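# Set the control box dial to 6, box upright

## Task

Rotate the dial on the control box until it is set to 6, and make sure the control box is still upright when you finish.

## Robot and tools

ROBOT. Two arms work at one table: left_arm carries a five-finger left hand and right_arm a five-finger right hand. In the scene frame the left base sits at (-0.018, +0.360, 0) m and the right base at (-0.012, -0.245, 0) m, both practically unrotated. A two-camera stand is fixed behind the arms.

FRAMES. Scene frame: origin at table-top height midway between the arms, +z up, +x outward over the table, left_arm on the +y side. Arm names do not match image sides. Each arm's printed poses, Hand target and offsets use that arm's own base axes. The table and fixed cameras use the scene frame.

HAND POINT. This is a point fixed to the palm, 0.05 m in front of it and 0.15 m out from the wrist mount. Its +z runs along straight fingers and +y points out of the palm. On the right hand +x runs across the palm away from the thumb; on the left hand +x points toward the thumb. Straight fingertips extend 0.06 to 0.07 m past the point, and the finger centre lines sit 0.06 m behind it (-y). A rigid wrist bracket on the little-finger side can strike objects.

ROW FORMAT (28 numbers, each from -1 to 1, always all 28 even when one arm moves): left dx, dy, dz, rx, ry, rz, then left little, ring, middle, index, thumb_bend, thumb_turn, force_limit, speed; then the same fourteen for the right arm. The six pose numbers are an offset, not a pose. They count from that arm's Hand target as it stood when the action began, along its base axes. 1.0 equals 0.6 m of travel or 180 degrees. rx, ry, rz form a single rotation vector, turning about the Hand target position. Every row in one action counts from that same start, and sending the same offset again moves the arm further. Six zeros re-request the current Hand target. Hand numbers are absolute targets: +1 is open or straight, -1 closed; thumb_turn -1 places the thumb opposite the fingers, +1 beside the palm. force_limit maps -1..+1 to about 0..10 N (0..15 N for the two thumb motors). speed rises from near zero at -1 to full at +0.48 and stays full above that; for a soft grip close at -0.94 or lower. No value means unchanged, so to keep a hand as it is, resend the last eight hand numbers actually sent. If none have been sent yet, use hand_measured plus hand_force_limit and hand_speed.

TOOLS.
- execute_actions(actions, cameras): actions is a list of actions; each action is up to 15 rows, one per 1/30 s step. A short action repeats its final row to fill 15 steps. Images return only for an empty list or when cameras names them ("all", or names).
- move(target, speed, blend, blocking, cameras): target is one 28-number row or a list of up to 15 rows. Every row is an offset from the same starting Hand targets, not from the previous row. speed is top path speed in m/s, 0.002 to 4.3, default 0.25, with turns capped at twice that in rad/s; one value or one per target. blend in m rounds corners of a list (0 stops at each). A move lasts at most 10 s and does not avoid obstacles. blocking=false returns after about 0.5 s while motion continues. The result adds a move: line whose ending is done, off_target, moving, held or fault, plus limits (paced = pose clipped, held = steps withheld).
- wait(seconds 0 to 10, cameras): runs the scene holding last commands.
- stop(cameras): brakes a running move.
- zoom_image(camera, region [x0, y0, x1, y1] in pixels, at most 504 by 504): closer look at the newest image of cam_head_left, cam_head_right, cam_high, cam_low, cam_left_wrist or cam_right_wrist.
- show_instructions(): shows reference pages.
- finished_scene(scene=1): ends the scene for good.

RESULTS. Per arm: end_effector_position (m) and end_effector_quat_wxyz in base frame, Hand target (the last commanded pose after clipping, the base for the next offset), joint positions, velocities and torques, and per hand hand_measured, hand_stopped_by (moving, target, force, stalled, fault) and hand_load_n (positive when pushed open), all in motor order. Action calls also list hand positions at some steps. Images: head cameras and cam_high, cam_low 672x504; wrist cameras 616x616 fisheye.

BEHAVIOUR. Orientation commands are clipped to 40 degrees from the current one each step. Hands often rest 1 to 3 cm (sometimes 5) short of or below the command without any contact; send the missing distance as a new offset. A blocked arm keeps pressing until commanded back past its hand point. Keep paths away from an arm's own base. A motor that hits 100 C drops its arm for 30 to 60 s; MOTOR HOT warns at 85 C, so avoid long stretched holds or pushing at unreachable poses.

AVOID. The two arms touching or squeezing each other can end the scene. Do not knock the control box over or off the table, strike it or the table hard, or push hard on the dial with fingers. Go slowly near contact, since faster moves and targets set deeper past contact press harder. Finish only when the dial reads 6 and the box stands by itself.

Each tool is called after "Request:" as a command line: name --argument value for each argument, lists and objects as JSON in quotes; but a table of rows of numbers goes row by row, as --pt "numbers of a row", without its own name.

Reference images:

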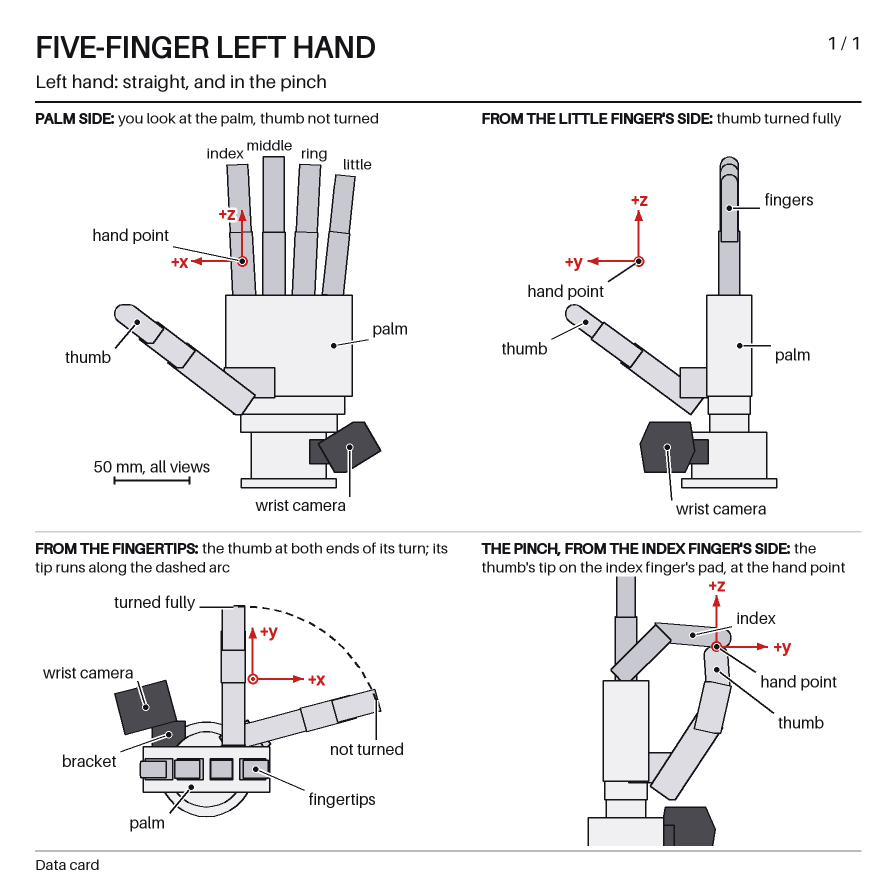

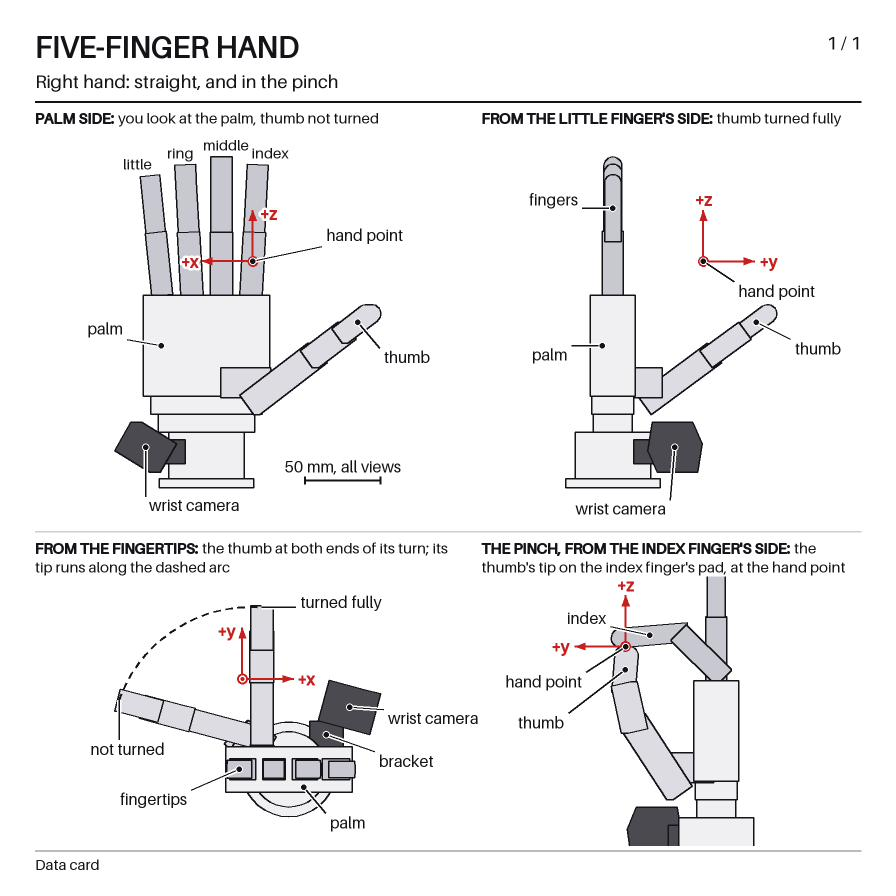

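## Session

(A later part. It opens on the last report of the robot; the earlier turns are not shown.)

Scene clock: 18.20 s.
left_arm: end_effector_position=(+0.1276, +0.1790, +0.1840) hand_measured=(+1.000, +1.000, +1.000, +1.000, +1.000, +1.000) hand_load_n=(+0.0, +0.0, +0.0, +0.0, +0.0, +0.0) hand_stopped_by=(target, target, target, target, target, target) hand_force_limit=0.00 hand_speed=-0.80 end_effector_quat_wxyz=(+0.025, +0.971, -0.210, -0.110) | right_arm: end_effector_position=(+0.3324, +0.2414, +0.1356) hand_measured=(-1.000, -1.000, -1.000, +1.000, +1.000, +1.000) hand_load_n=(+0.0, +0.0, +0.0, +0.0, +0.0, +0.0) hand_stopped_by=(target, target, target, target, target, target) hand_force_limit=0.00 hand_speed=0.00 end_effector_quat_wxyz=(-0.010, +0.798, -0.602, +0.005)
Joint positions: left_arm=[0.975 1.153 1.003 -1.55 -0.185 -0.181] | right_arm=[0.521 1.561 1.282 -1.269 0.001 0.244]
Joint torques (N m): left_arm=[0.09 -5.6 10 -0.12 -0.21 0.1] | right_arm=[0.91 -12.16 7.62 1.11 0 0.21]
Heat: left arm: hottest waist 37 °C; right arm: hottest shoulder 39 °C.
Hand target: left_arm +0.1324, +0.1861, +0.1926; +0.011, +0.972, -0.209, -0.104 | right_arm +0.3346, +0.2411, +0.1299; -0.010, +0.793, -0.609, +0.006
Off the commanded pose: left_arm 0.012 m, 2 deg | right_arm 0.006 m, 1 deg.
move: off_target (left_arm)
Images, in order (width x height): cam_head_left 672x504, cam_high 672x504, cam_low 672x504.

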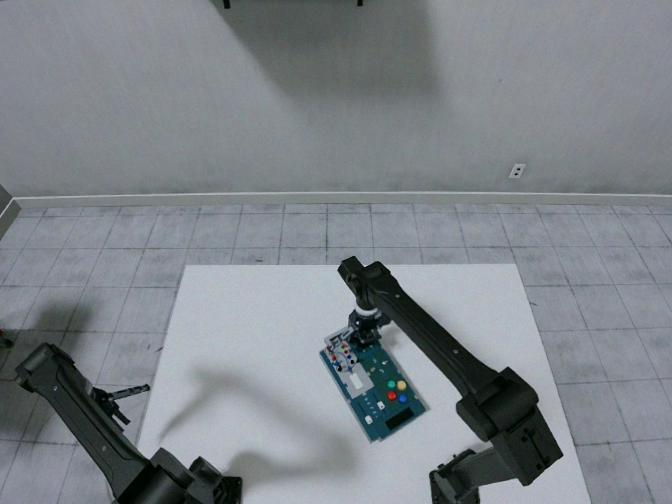

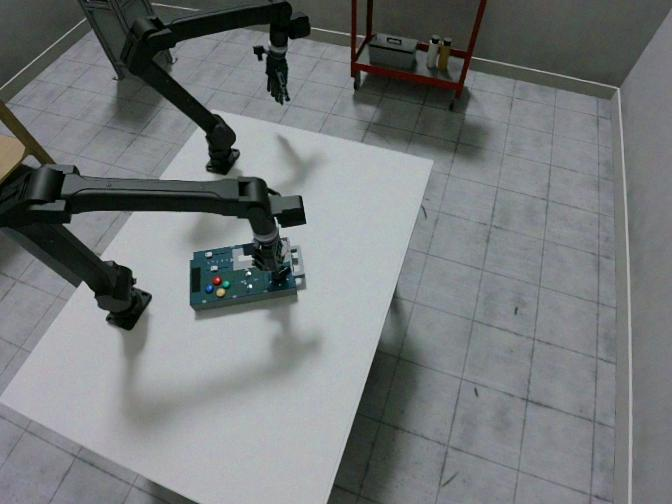

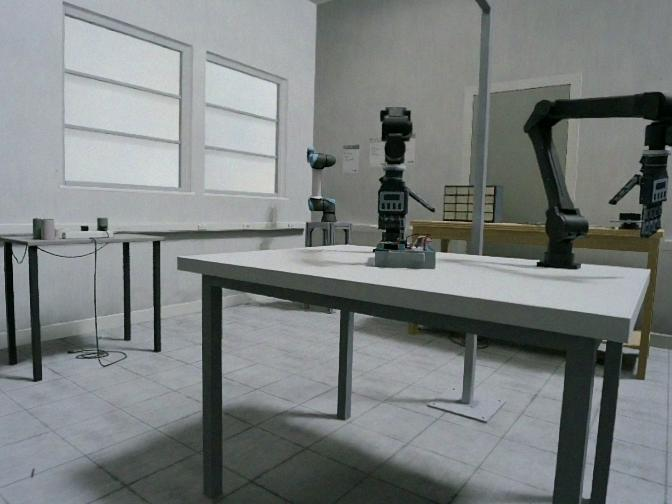

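Request:
move --target '[0,0,0,0,0,0,1,1,1,1,1,1,0,-0.8, 0,0,-0.02,0,0,0,-1,-1,-1,1,1,1,0,0]' --speed 0.06 --cameras '["cam_high","cam_head_left","cam_low"]'

Request:
zoom_image --camera "cam_low" --region '[370, 200, 440, 270]'

Request:
zoom_image --camera "cam_high" --region '[240, 220, 320, 300]'

Scene clock: 19.50 s.
left_arm: end_effector_position=(+0.1276, +0.1790, +0.1840) hand_measured=(+1.000, +1.000, +1.000, +1.000, +1.000, +1.000) hand_load_n=(+0.0, +0.0, +0.0, +0.0, +0.0, +0.0) hand_stopped_by=(target, target, target, target, target, target) hand_force_limit=0.00 hand_speed=-0.80 end_effector_quat_wxyz=(+0.025, +0.971, -0.210, -0.110) | right_arm: end_effector_position=(+0.3324, +0.2414, +0.1245) hand_measured=(-1.000, -1.000, -1.000, +1.000, +1.000, +1.000) hand_load_n=(+0.0, +0.0, +0.0, +0.0, +0.0, +0.0) hand_stopped_by=(target, target, target, target, target, target) hand_force_limit=0.00 hand_speed=0.00 end_effector_quat_wxyz=(-0.012, +0.798, -0.602, +0.006)
Joint positions: left_arm=[0.975 1.153 1.003 -1.55 -0.185 -0.181] | right_arm=[0.521 1.567 1.26 -1.238 0.001 0.244]
Joint torques (N m): left_arm=[0.38 -6.18 9.88 -0.12 -0.18 0.08] | right_arm=[0.85 -12.04 7.58 1.06 0.01 0.21]
Heat: left arm: hottest waist 37 °C; right arm: hottest shoulder 39 °C.
Hand target: left_arm +0.1324, +0.1861, +0.1926; +0.011, +0.972, -0.209, -0.104 | right_arm +0.3347, +0.2411, +0.1179; -0.010, +0.793, -0.609, +0.006
Off the commanded pose: left_arm 0.012 m, 2 deg | right_arm 0.007 m, 1 deg.
move: off_target (left_arm)
Images, in order (width x height): cam_head_left 672x504, cam_high 672x504, cam_low 672x504.

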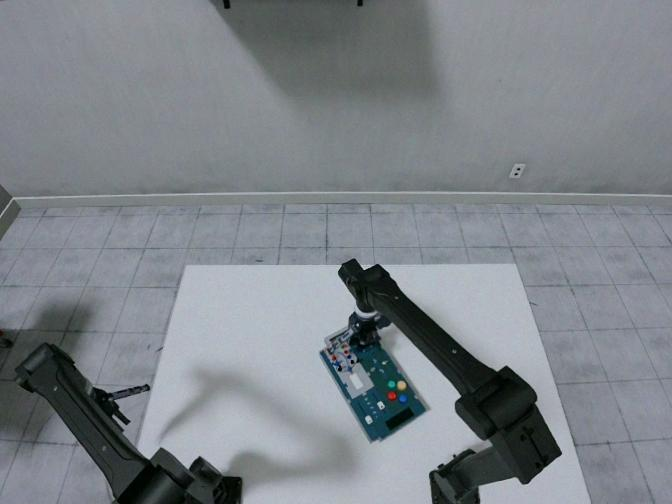

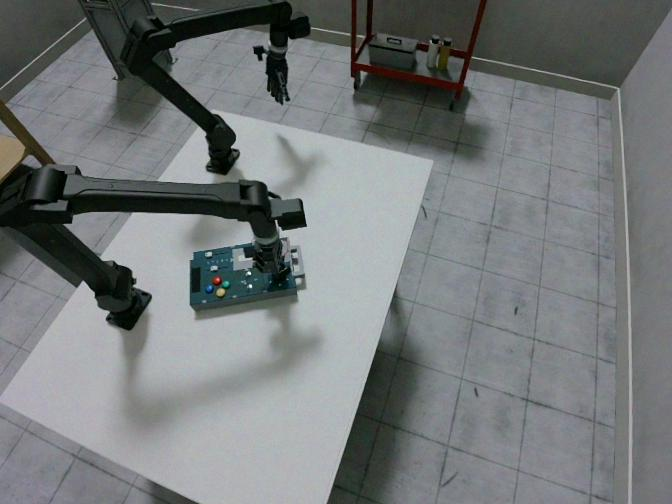

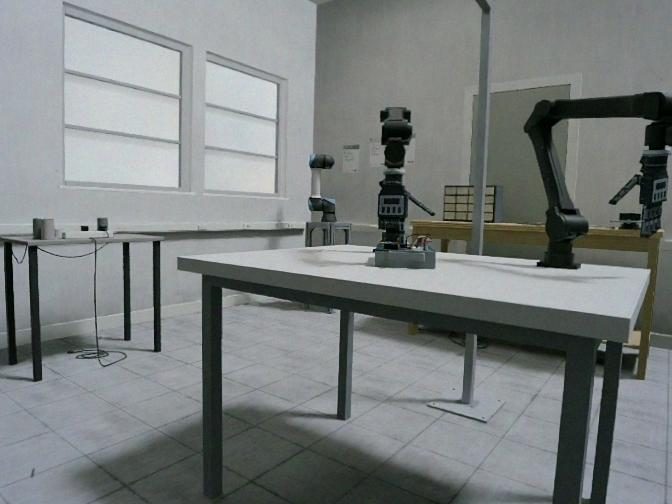

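Scaled by 7.200 from the camera's 672x504 image, which has a finer 960x720 frame.

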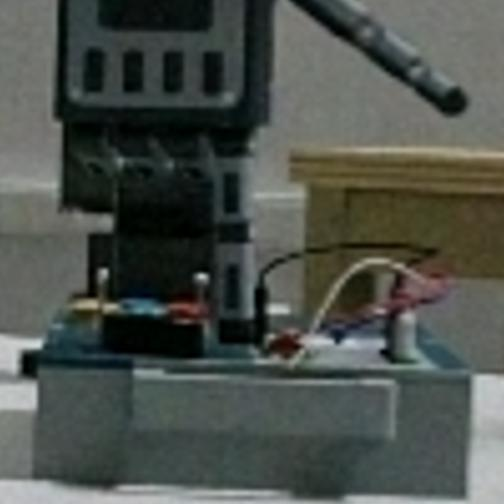

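Scaled by 6.300 from the camera's 672x504 image, which has a finer 960x720 frame.

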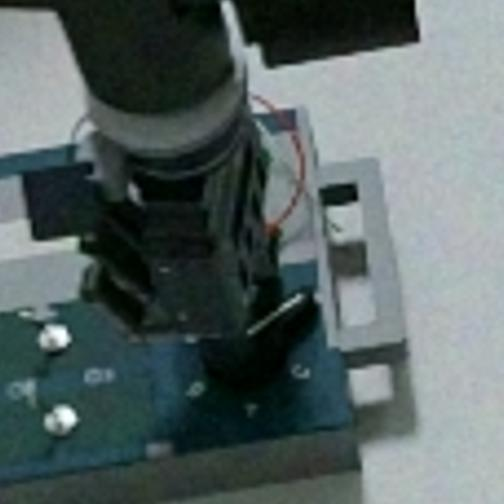

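Request:
move --pt "0 0 0 0 0 0 1 1 1 1 1 1 0 -0.8 0.0095 0.0274 0.005 0 0 -0.0833 -1 -1 -1 1 1 1 0 0" --pt "0 0 0 0 0 0 1 1 1 1 1 1 0 -0.8 0.0258 0.0514 0.005 0 0 -0.1667 -1 -1 -1 1 1 1 0 0" --pt "0 0 0 0 0 0 1 1 1 1 1 1 0 -0.8 0.0478 0.0704 0.005 0 0 -0.25 -1 -1 -1 1 1 1 0 0" --speed 0.25 --blend 0.01 --cameras '["cam_high","cam_head_left","cam_low"]'

Request:
zoom_image --camera "cam_high" --region '[240, 220, 320, 300]'

Request:
zoom_image --camera "cam_head_left" --region '[330, 300, 390, 360]'

Request:
zoom_image --camera "cam_low" --region '[370, 200, 440, 270]'

Scene clock: 23.20 s.
left_arm: end_effector_position=(+0.1276, +0.1790, +0.1840) hand_measured=(+1.000, +1.000, +1.000, +1.000, +1.000, +1.000) hand_load_n=(+0.0, +0.0, +0.0, +0.0, +0.0, +0.0) hand_stopped_by=(target, target, target, target, target, target) hand_force_limit=0.00 hand_speed=-0.80 end_effector_quat_wxyz=(+0.025, +0.971, -0.210, -0.110) | right_arm: end_effector_position=(+0.3620, +0.2830, +0.1249) hand_measured=(-1.000, -1.000, -1.000, +1.000, +1.000, +1.000) hand_load_n=(+0.5, +0.0, +0.0, -1.0, +0.0, +0.0) hand_stopped_by=(target, target, target, target, target, target) hand_force_limit=0.00 hand_speed=0.00 end_effector_quat_wxyz=(+0.013, -0.506, +0.862, -0.005)
Joint positions: left_arm=[0.975 1.153 1.003 -1.55 -0.185 -0.181] | right_arm=[0.521 1.568 1.26 -1.238 0.01 1.031]
Joint torques (N m): left_arm=[-0.03 -6.36 9.96 -0.14 -0.19 0.1] | right_arm=[1.44 -11.99 8.44 0.43 0.22 0.27]
Heat: left arm: hottest waist 37 °C; right arm: hottest shoulder 39 °C.
Hand target: left_arm +0.1324, +0.1861, +0.1926; +0.011, +0.972, -0.209, -0.104 | right_arm +0.3633, +0.2833, +0.1209; +0.007, -0.499, +0.866, -0.009
Off the commanded pose: left_arm 0.012 m, 2 deg | right_arm 0.004 m, 1 deg.
move: off_target (left_arm)
Images, in order (width x height): cam_head_left 672x504, cam_high 672x504, cam_low 672x504.

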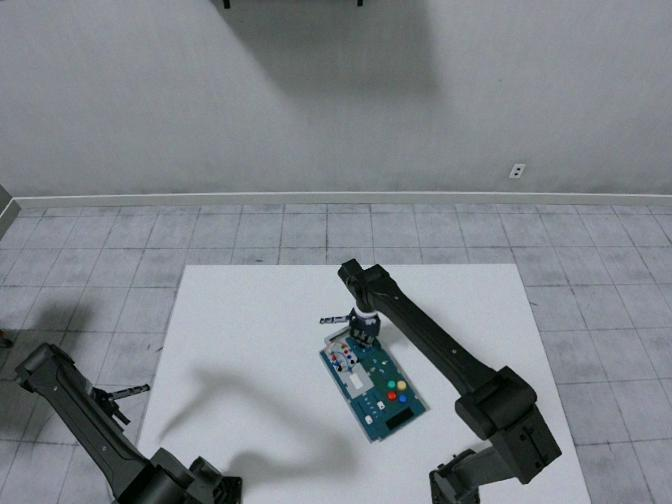

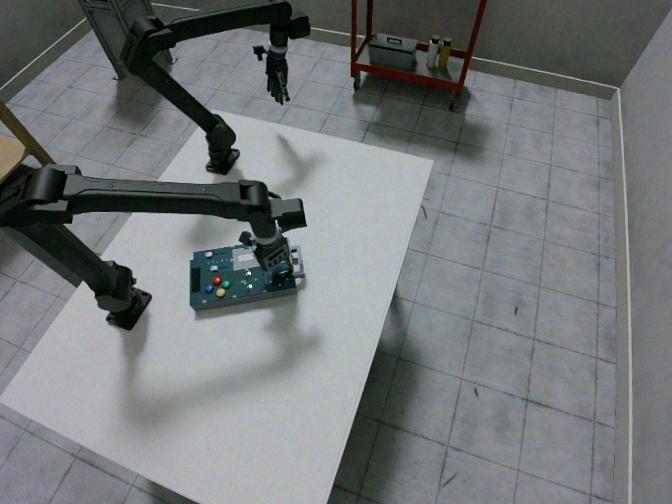

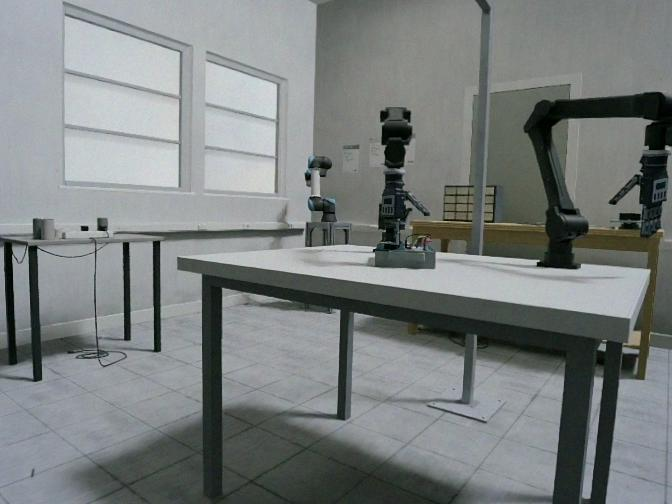

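Scaled by 6.300 from the camera's 672x504 image, which has a finer 960x720 frame.

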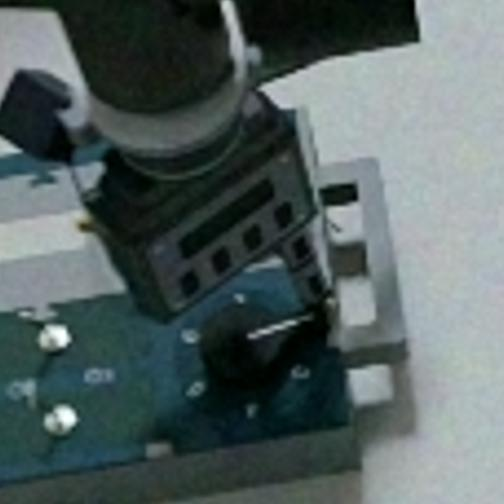

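Scaled by 8.400 from the camera's 672x504 image, which has a finer 960x720 frame.

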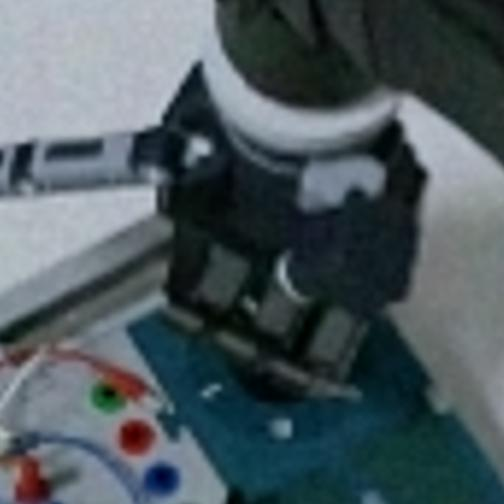

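Scaled by 7.200 from the camera's 672x504 image, which has a finer 960x720 frame.

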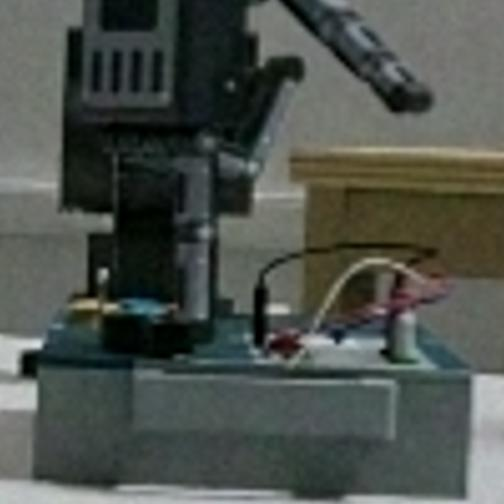

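Request:
move --pt "0 0 0 0 0 0 1 1 1 1 1 1 0 -0.8 0.0261 0.0127 0.003 0 0 -0.0833 -1 -1 -1 1 1 1 0 0" --pt "0 0 0 0 0 0 1 1 1 1 1 1 0 -0.8 0.0546 0.0182 0.003 0 0 -0.1667 -1 -1 -1 1 1 1 0 0" --pt "0 0 0 0 0 0 1 1 1 1 1 1 0 -0.8 0.0836 0.0161 0.003 0 0 -0.25 -1 -1 -1 1 1 1 0 0" --speed 0.25 --blend 0.01 --cameras '["cam_high","cam_head_left","cam_low"]'

Request:
zoom_image --camera "cam_high" --region '[240, 220, 320, 300]'

Request:
zoom_image --camera "cam_low" --region '[370, 200, 440, 270]'

Scene clock: 26.30 s.
left_arm: end_effector_position=(+0.1276, +0.1790, +0.1840) hand_measured=(+1.000, +1.000, +1.000, +1.000, +1.000, +1.000) hand_load_n=(+0.0, +0.0, +0.0, +0.0, +0.0, +0.0) hand_stopped_by=(target, target, target, target, target, target) hand_force_limit=0.00 hand_speed=-0.80 end_effector_quat_wxyz=(+0.025, +0.971, -0.210, -0.110) | right_arm: end_effector_position=(+0.4096, +0.2928, +0.1230) hand_measured=(-1.000, -1.000, -1.000, +1.000, +1.000, +1.000) hand_load_n=(+0.0, +0.0, +0.0, -2.0, +0.0, +0.0) hand_stopped_by=(target, target, target, target, target, target) hand_force_limit=0.00 hand_speed=0.00 end_effector_quat_wxyz=(+0.007, -0.139, +0.990, -0.005)
Joint positions: left_arm=[0.975 1.153 1.003 -1.55 -0.185 -0.181] | right_arm=[0.526 1.573 1.26 -1.248 0.015 1.817]
Joint torques (N m): left_arm=[0.09 -6.01 9.98 -0.09 -0.2 0.08] | right_arm=[1.32 -11.75 9.68 -0.06 0.2 0.26]
Heat: left arm: hottest waist 37 °C; right arm: hottest shoulder 39 °C.
Hand target: left_arm +0.1324, +0.1861, +0.1926; +0.011, +0.972, -0.209, -0.104 | right_arm +0.4134, +0.2931, +0.1228; +0.003, -0.130, +0.991, -0.011
Off the commanded pose: left_arm 0.012 m, 2 deg | right_arm 0.004 m, 1 deg.
move: off_target (left_arm)
Images, in order (width x height): cam_head_left 672x504, cam_high 672x504, cam_low 672x504.

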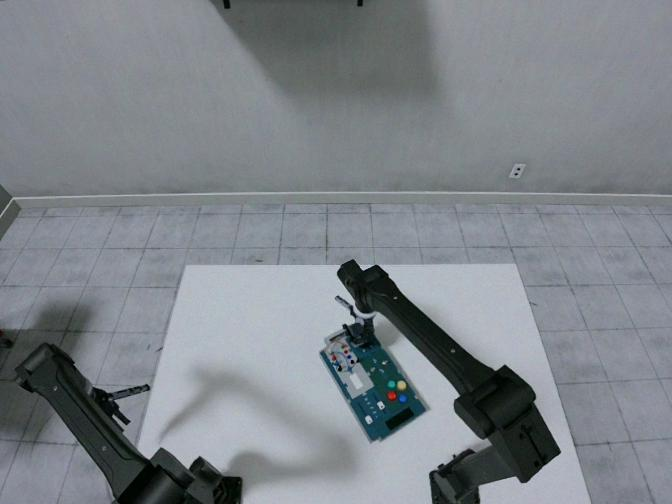

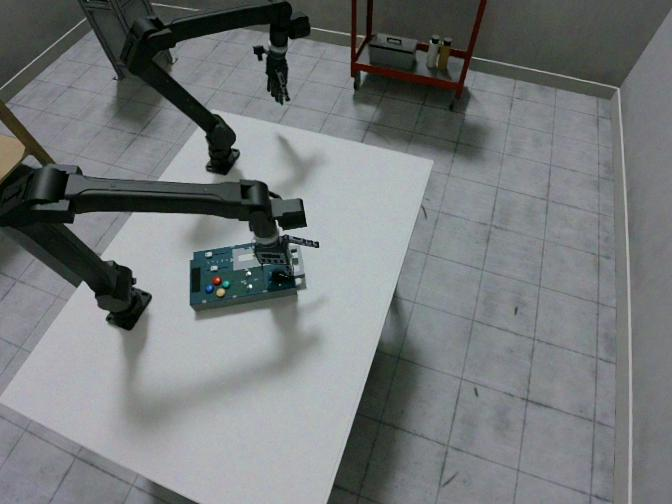

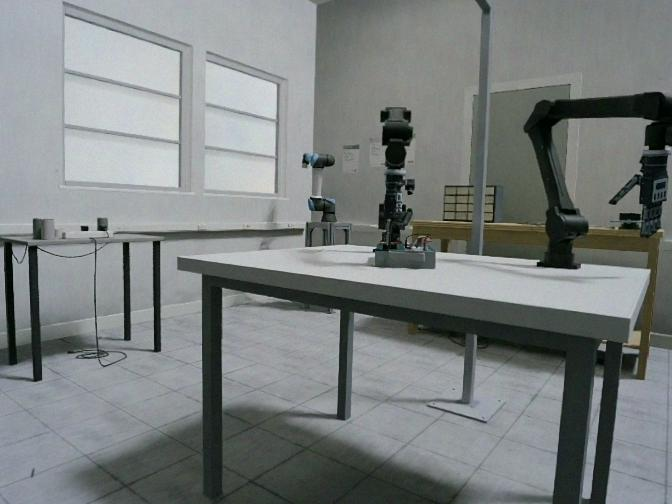

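Scaled by 6.300 from the camera's 672x504 image, which has a finer 960x720 frame.

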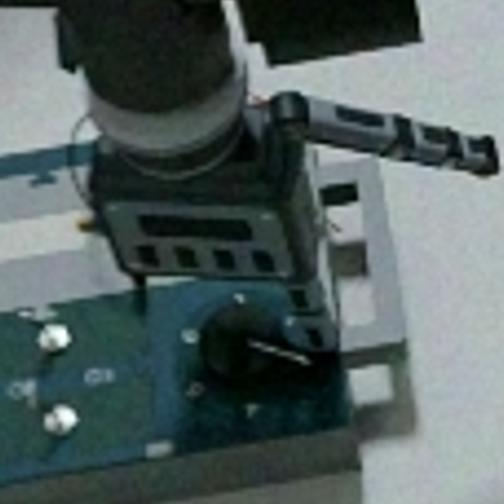

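Scaled by 7.200 from the camera's 672x504 image, which has a finer 960x720 frame.

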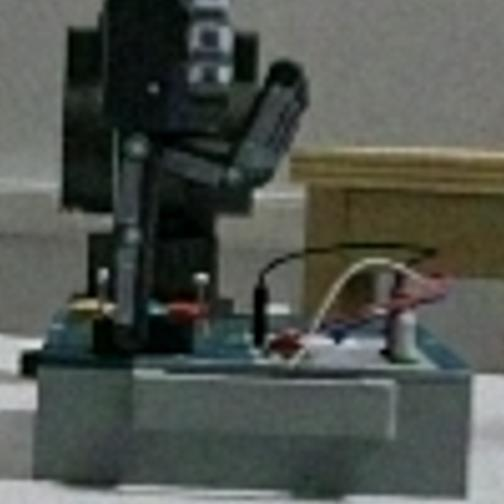

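Request:
move --pt "0 0 0 0 0 0 1 1 1 1 1 1 0 -0.8 -0.0115 0.0017 0 0 0 0.0333 -1 -1 -1 1 1 1 0 0" --pt "0 0 0 0 0 0 1 1 1 1 1 1 0 -0.8 -0.0115 0.0017 0.075 0 0 0.0333 -1 -1 -1 1 1 1 0 0" --speed 0.2 --blend 0.004

Request:
move --pt "0 0 0 0 0 0 1 1 1 1 1 1 0 -0.8 -0.0569 -0.0095 0 0 0 0.1667 1 -1 -1 -1 1 1 0 0" --pt "0 0 0 0 0 0 1 1 1 1 1 1 0 -0.8 -0.1014 -0.0461 0 0 0 0.3333 1 -1 -1 -1 1 1 0 0" --pt "0 0 0 0 0 0 1 1 1 1 1 1 0 -0.8 -0.1217 -0.1001 0 0 0 0.5 1 -1 -1 -1 1 1 0 0" --pt "0 0 0 0 0 0 1 1 1 1 1 1 0 -0.8 -0.1122 -0.157 0 0 0 0.6667 1 -1 -1 -1 1 1 0 0" --pt "0 0 0 0 0 0 1 1 1 1 1 1 0 -0.8 -0.0756 -0.2015 0 0 0 0.8333 1 -1 -1 -1 1 1 0 0" --pt "0 0 0 0 0 0 1 1 1 1 1 1 0 -0.8 -0.0235 -0.2216 0 0 0 0.9944 1 -1 -1 -1 1 1 0 0" --speed 0.45 --blend 0.01 --cameras '["all"]'

Request:
zoom_image --camera "cam_high" --region '[240, 220, 320, 300]'

Request:
zoom_image --camera "cam_low" --region '[370, 200, 440, 270]'

Request:
zoom_image --camera "cam_head_left" --region '[330, 300, 390, 360]'

Scene clock: 28.97 s.
left_arm: end_effector_position=(+0.1276, +0.1790, +0.1840) hand_measured=(+1.000, +1.000, +1.000, +1.000, +1.000, +1.000) hand_load_n=(+0.0, +0.0, +0.0, +0.0, +0.0, +0.0) hand_stopped_by=(target, target, target, target, target, target) hand_force_limit=0.00 hand_speed=-0.80 end_effector_quat_wxyz=(+0.025, +0.971, -0.210, -0.110) | right_arm: end_effector_position=(+0.3921, +0.2846, +0.1413) hand_measured=(-1.000, -1.000, -1.000, +1.000, +1.000, +1.000) hand_load_n=(+0.0, +0.0, +0.0, +0.0, -0.5, +0.0) hand_stopped_by=(target, target, target, target, target, target) hand_force_limit=0.00 hand_speed=0.00 end_effector_quat_wxyz=(-0.022, -0.173, +0.984, -0.019)
Joint positions: left_arm=[0.975 1.153 1.003 -1.55 -0.185 -0.181] | right_arm=[0.526 1.562 1.304 -1.367 0.021 1.749]
Joint torques (N m): left_arm=[0.32 -6.18 9.89 -0.1 -0.2 0.08] | right_arm=[1.32 -13.51 12.86 -0.08 0 -0.1]
Heat: left arm: hottest waist 37 °C; right arm: hottest shoulder 39 °C.
Hand target: left_arm +0.1324, +0.1861, +0.1926; +0.011, +0.972, -0.209, -0.104 | right_arm +0.4065, +0.2940, +0.1677; +0.003, -0.181, +0.983, -0.011
Off the commanded pose: left_arm 0.012 m, 2 deg | right_arm 0.032 m, 3 deg.
move: off_target (left_arm, right_arm)

Scene clock: 33.57 s.
left_arm: end_effector_position=(+0.1276, +0.1790, +0.1840) hand_measured=(+1.000, +1.000, +1.000, +1.000, +1.000, +1.000) hand_load_n=(+0.0, +0.0, +0.0, +0.0, +0.0, +0.0) hand_stopped_by=(target, target, target, target, target, target) hand_force_limit=0.00 hand_speed=-0.80 end_effector_quat_wxyz=(+0.025, +0.971, -0.210, -0.110) | right_arm: end_effector_position=(+0.3730, +0.1543, +0.1485) hand_measured=(+1.000, -1.000, -1.000, -1.000, +1.000, +1.000) hand_load_n=(+0.0, +0.5, +0.0, +0.0, +0.0, +0.0) hand_stopped_by=(target, target, target, target, target, target) hand_force_limit=0.00 hand_speed=0.00 end_effector_quat_wxyz=(-0.002, +0.985, +0.168, -0.024)
Joint positions: left_arm=[0.975 1.153 1.003 -1.55 -0.185 -0.181] | right_arm=[0.517 1.554 1.304 -1.365 -0.02 -1.393]
Joint torques (N m): left_arm=[0.15 -5.95 9.96 -0.16 -0.18 0.11] | right_arm=[0.56 -12.34 13.24 0.02 -0.11 -0.08]
Heat: left arm: hottest waist 37 °C; right arm: hottest shoulder 39 °C.
Hand target: left_arm +0.1324, +0.1861, +0.1926; +0.011, +0.972, -0.209, -0.104 | right_arm +0.3924, +0.1611, +0.1677; -0.011, +0.985, +0.173, -0.003
Off the commanded pose: left_arm 0.012 m, 2 deg | right_arm 0.028 m, 3 deg.
move: off_target (left_arm, right_arm)
camera_calibration:
cam_right_wrist: T_world_to_cam=[[0.586767, -0.809754, 0.00186798, -0.0945923], [-0.65457, -0.472956, 0.589789, 0.221737], [-0.476701, -0.347291, -0.807555, 0.464277], [0, 0, 0, 1]] pos_world=[0.421967, 0.189515, 0.244328]

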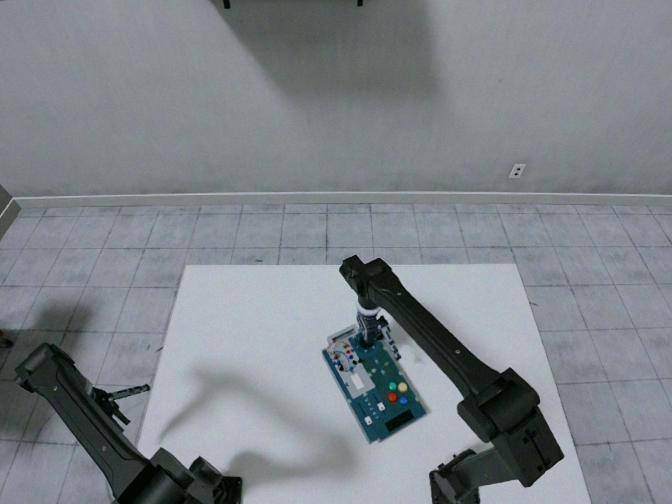

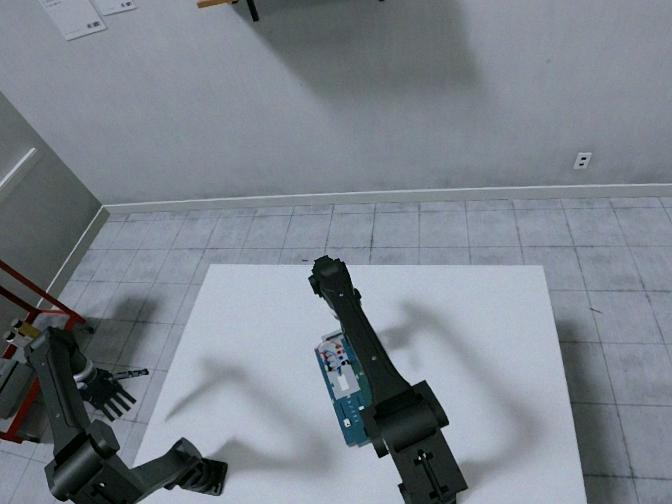

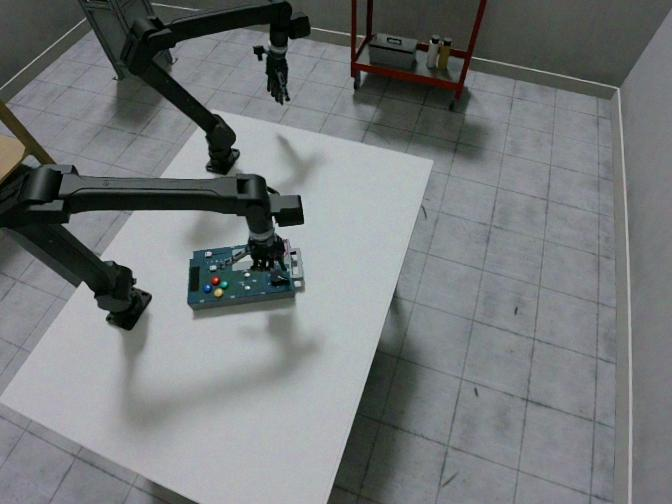

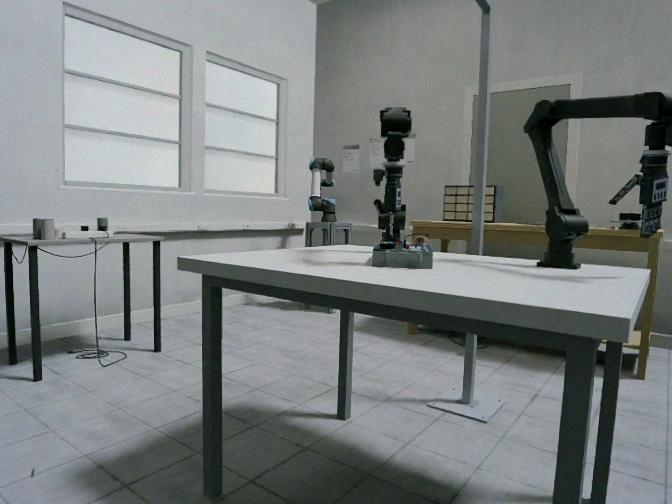

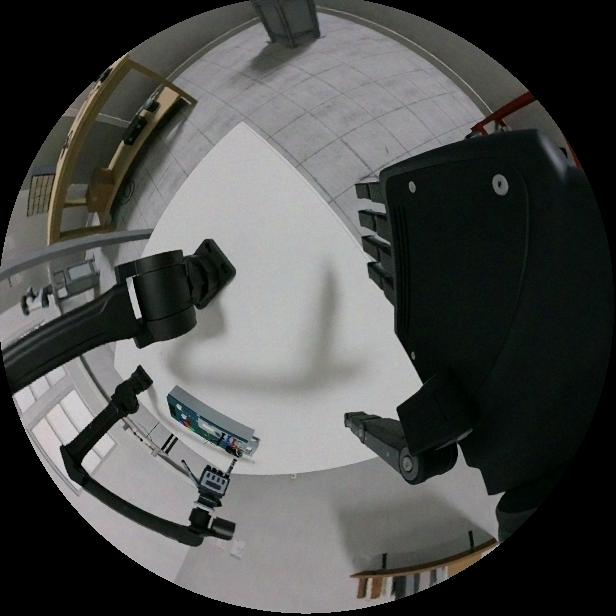

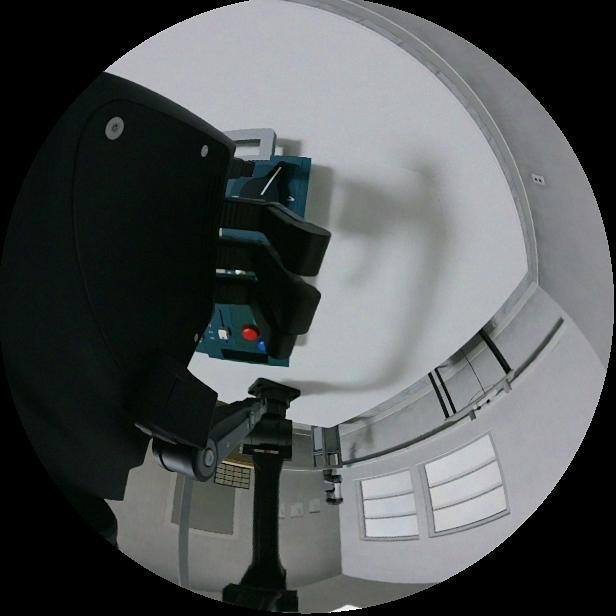

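Scaled by 6.300 from the camera's 672x504 image, which has a finer 960x720 frame.

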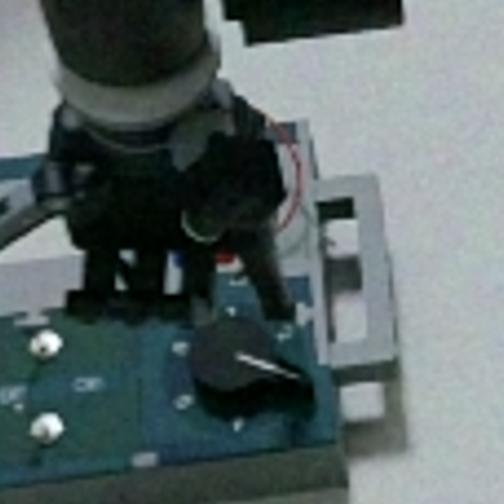

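Scaled by 7.200 from the camera's 672x504 image, which has a finer 960x720 frame.

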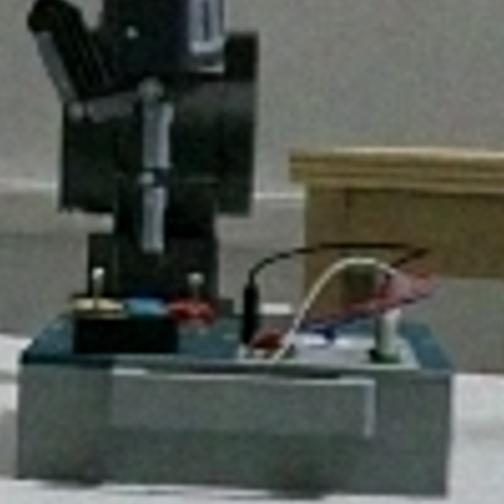

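Scaled by 8.400 from the camera's 672x504 image, which has a finer 960x720 frame.

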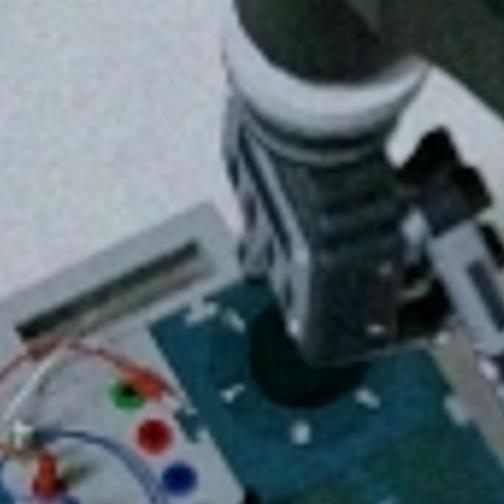

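Request:
zoom_image --camera "cam_right_wrist" --region '[215, 130, 335, 230]'

Request:
zoom_image --camera "cam_high" --region '[260, 250, 310, 300]'

Scaled by 4.200 from the camera's 616x616 image, which has a finer 880x880 frame.

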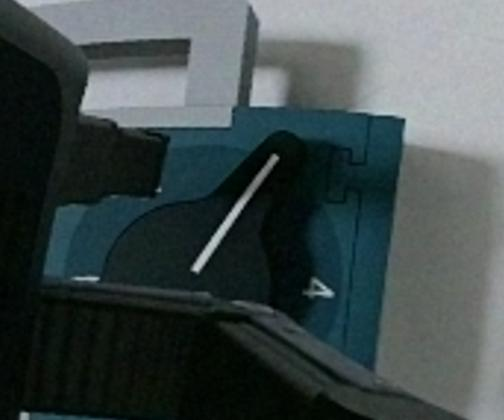

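Scaled by 10.080 from the camera's 672x504 image, which has a finer 960x720 frame.

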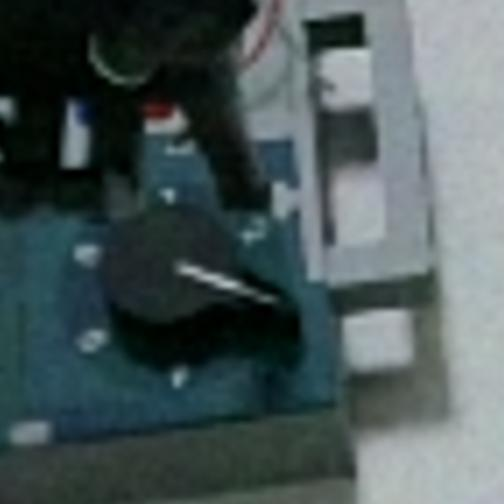

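Request:
move --target '[0,0,0,0,0,0,1,1,1,1,1,1,0,-0.8, 0.0127,-0.011,-0.0428,-0.0066,-0.0031,0.056,1,-1,-1,-1,1,1,0,0]' --speed 0.1 --cameras '["all"]'

Request:
zoom_image --camera "cam_right_wrist" --region '[215, 130, 335, 230]'

Request:
zoom_image --camera "cam_high" --region '[250, 240, 310, 300]'

Request:
zoom_image --camera "cam_low" --region '[370, 200, 440, 270]'

Scene clock: 39.33 s.
left_arm: end_effector_position=(+0.1276, +0.1790, +0.1840) hand_measured=(+1.000, +1.000, +1.000, +1.000, +1.000, +1.000) hand_load_n=(+0.0, -0.5, +0.0, -0.5, +0.0, +0.0) hand_stopped_by=(target, target, target, target, target, target) hand_force_limit=0.00 hand_speed=-0.80 end_effector_quat_wxyz=(+0.025, +0.971, -0.210, -0.110) | right_arm: end_effector_position=(+0.3964, +0.1563, +0.1474) hand_measured=(+1.000, -1.000, -1.000, -1.000, +1.000, +1.000) hand_load_n=(+0.0, +0.0, +0.5, +0.0, +0.0, +0.0) hand_stopped_by=(target, target, target, target, target, target) hand_force_limit=0.00 hand_speed=0.00 end_effector_quat_wxyz=(-0.001, +0.967, +0.254, -0.001)
Joint positions: left_arm=[0.975 1.153 1.003 -1.55 -0.185 -0.181] | right_arm=[0.517 1.554 1.304 -1.322 -0.002 -1.566]
Joint torques (N m): left_arm=[0.26 -6.01 9.96 -0.12 -0.18 0.1] | right_arm=[0.73 -12.04 7.8 1.06 0.04 -0.09]
Heat: left arm: hottest waist 37 °C; right arm: hottest shoulder 39 °C.
Hand target: left_arm +0.1324, +0.1861, +0.1926; +0.011, +0.972, -0.209, -0.104 | right_arm +0.4001, +0.1545, +0.1420; +0.000, +0.966, +0.258, -0.001
Off the commanded pose: left_arm 0.012 m, 2 deg | right_arm 0.007 m, 1 deg.
move: off_target (left_arm)
camera_calibration:
cam_right_wrist: T_world_to_cam=[[0.717545, -0.696079, 0.0245422, -0.179673], [-0.588382, -0.586917, 0.556178, 0.235186], [-0.37274, -0.413523, -0.830701, 0.447791], [0, 0, 0, 1]] pos_world=[0.434212, 0.19814, 0.245585]

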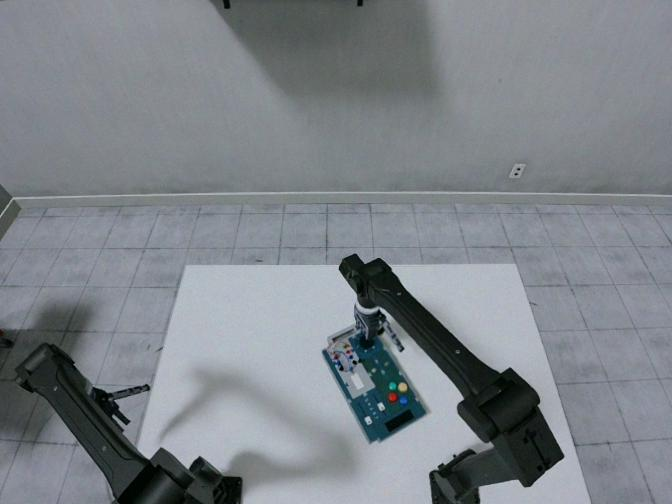

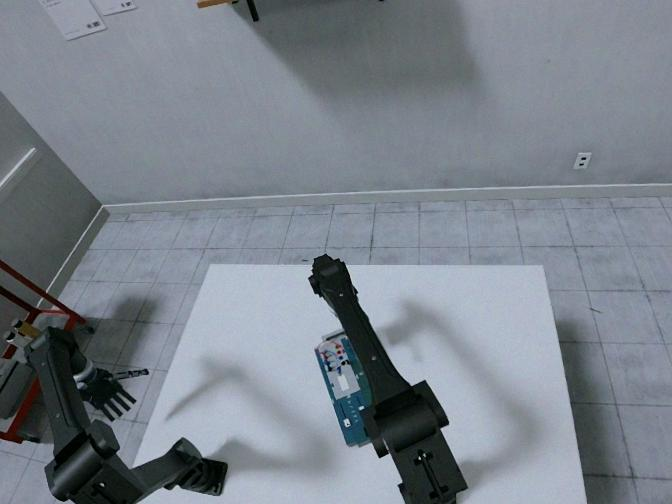

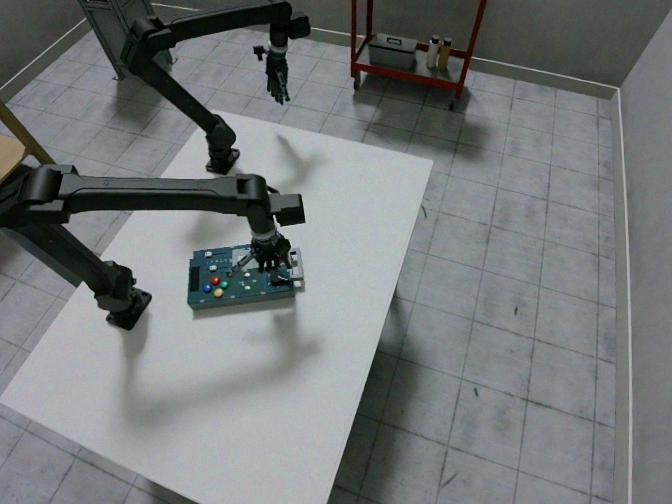

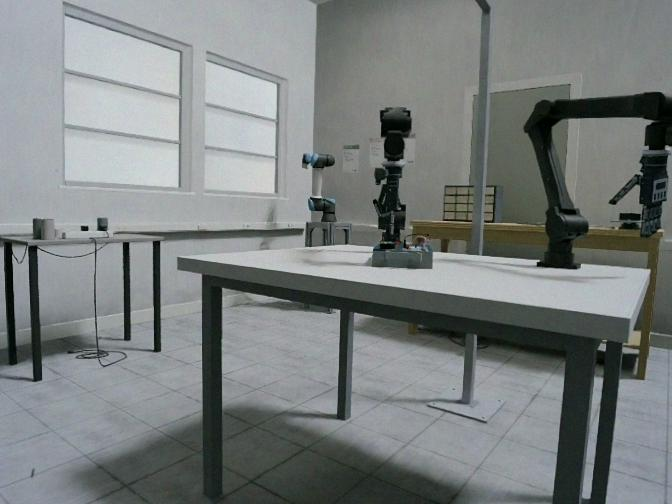

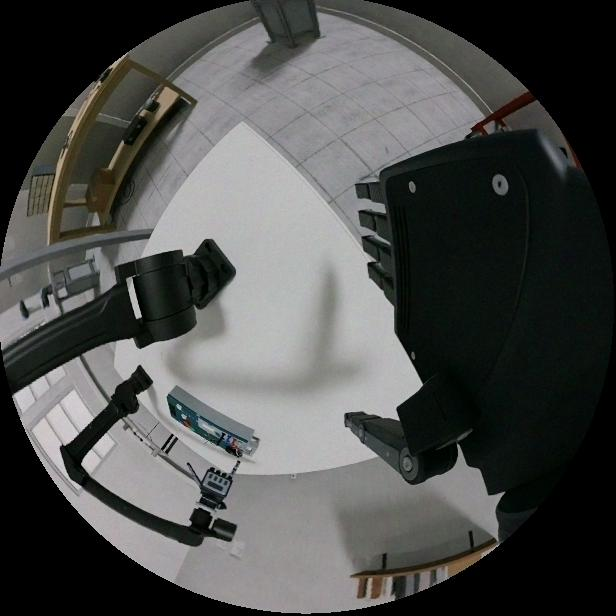

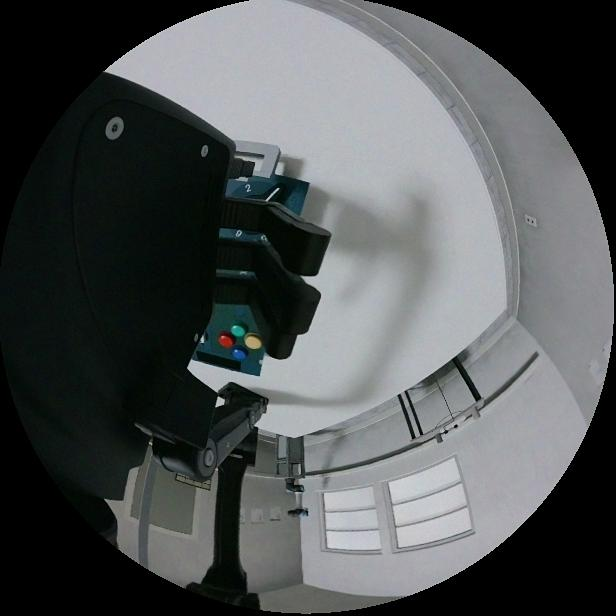

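Scaled by 4.200 from the camera's 616x616 image, which has a finer 880x880 frame.

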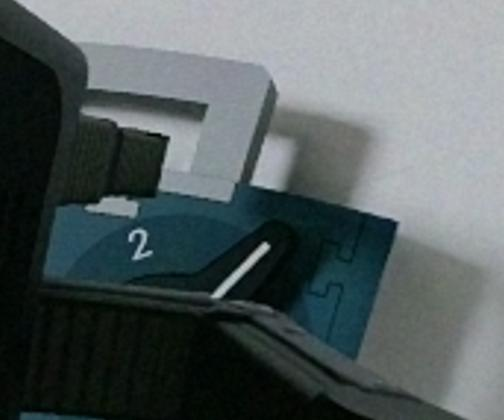

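Scaled by 8.400 from the camera's 672x504 image, which has a finer 960x720 frame.

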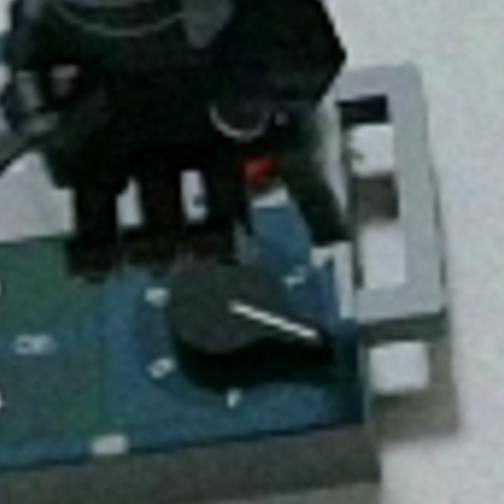

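Scaled by 7.200 from the camera's 672x504 image, which has a finer 960x720 frame.

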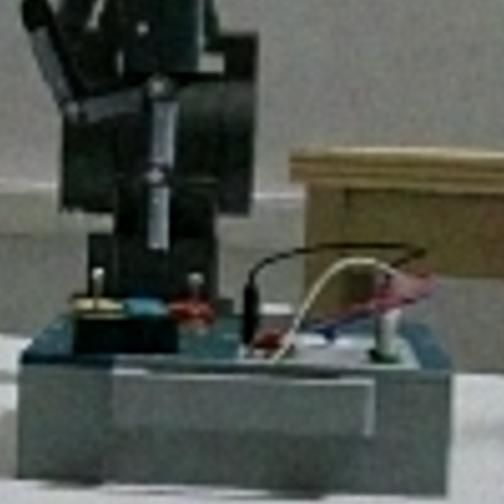

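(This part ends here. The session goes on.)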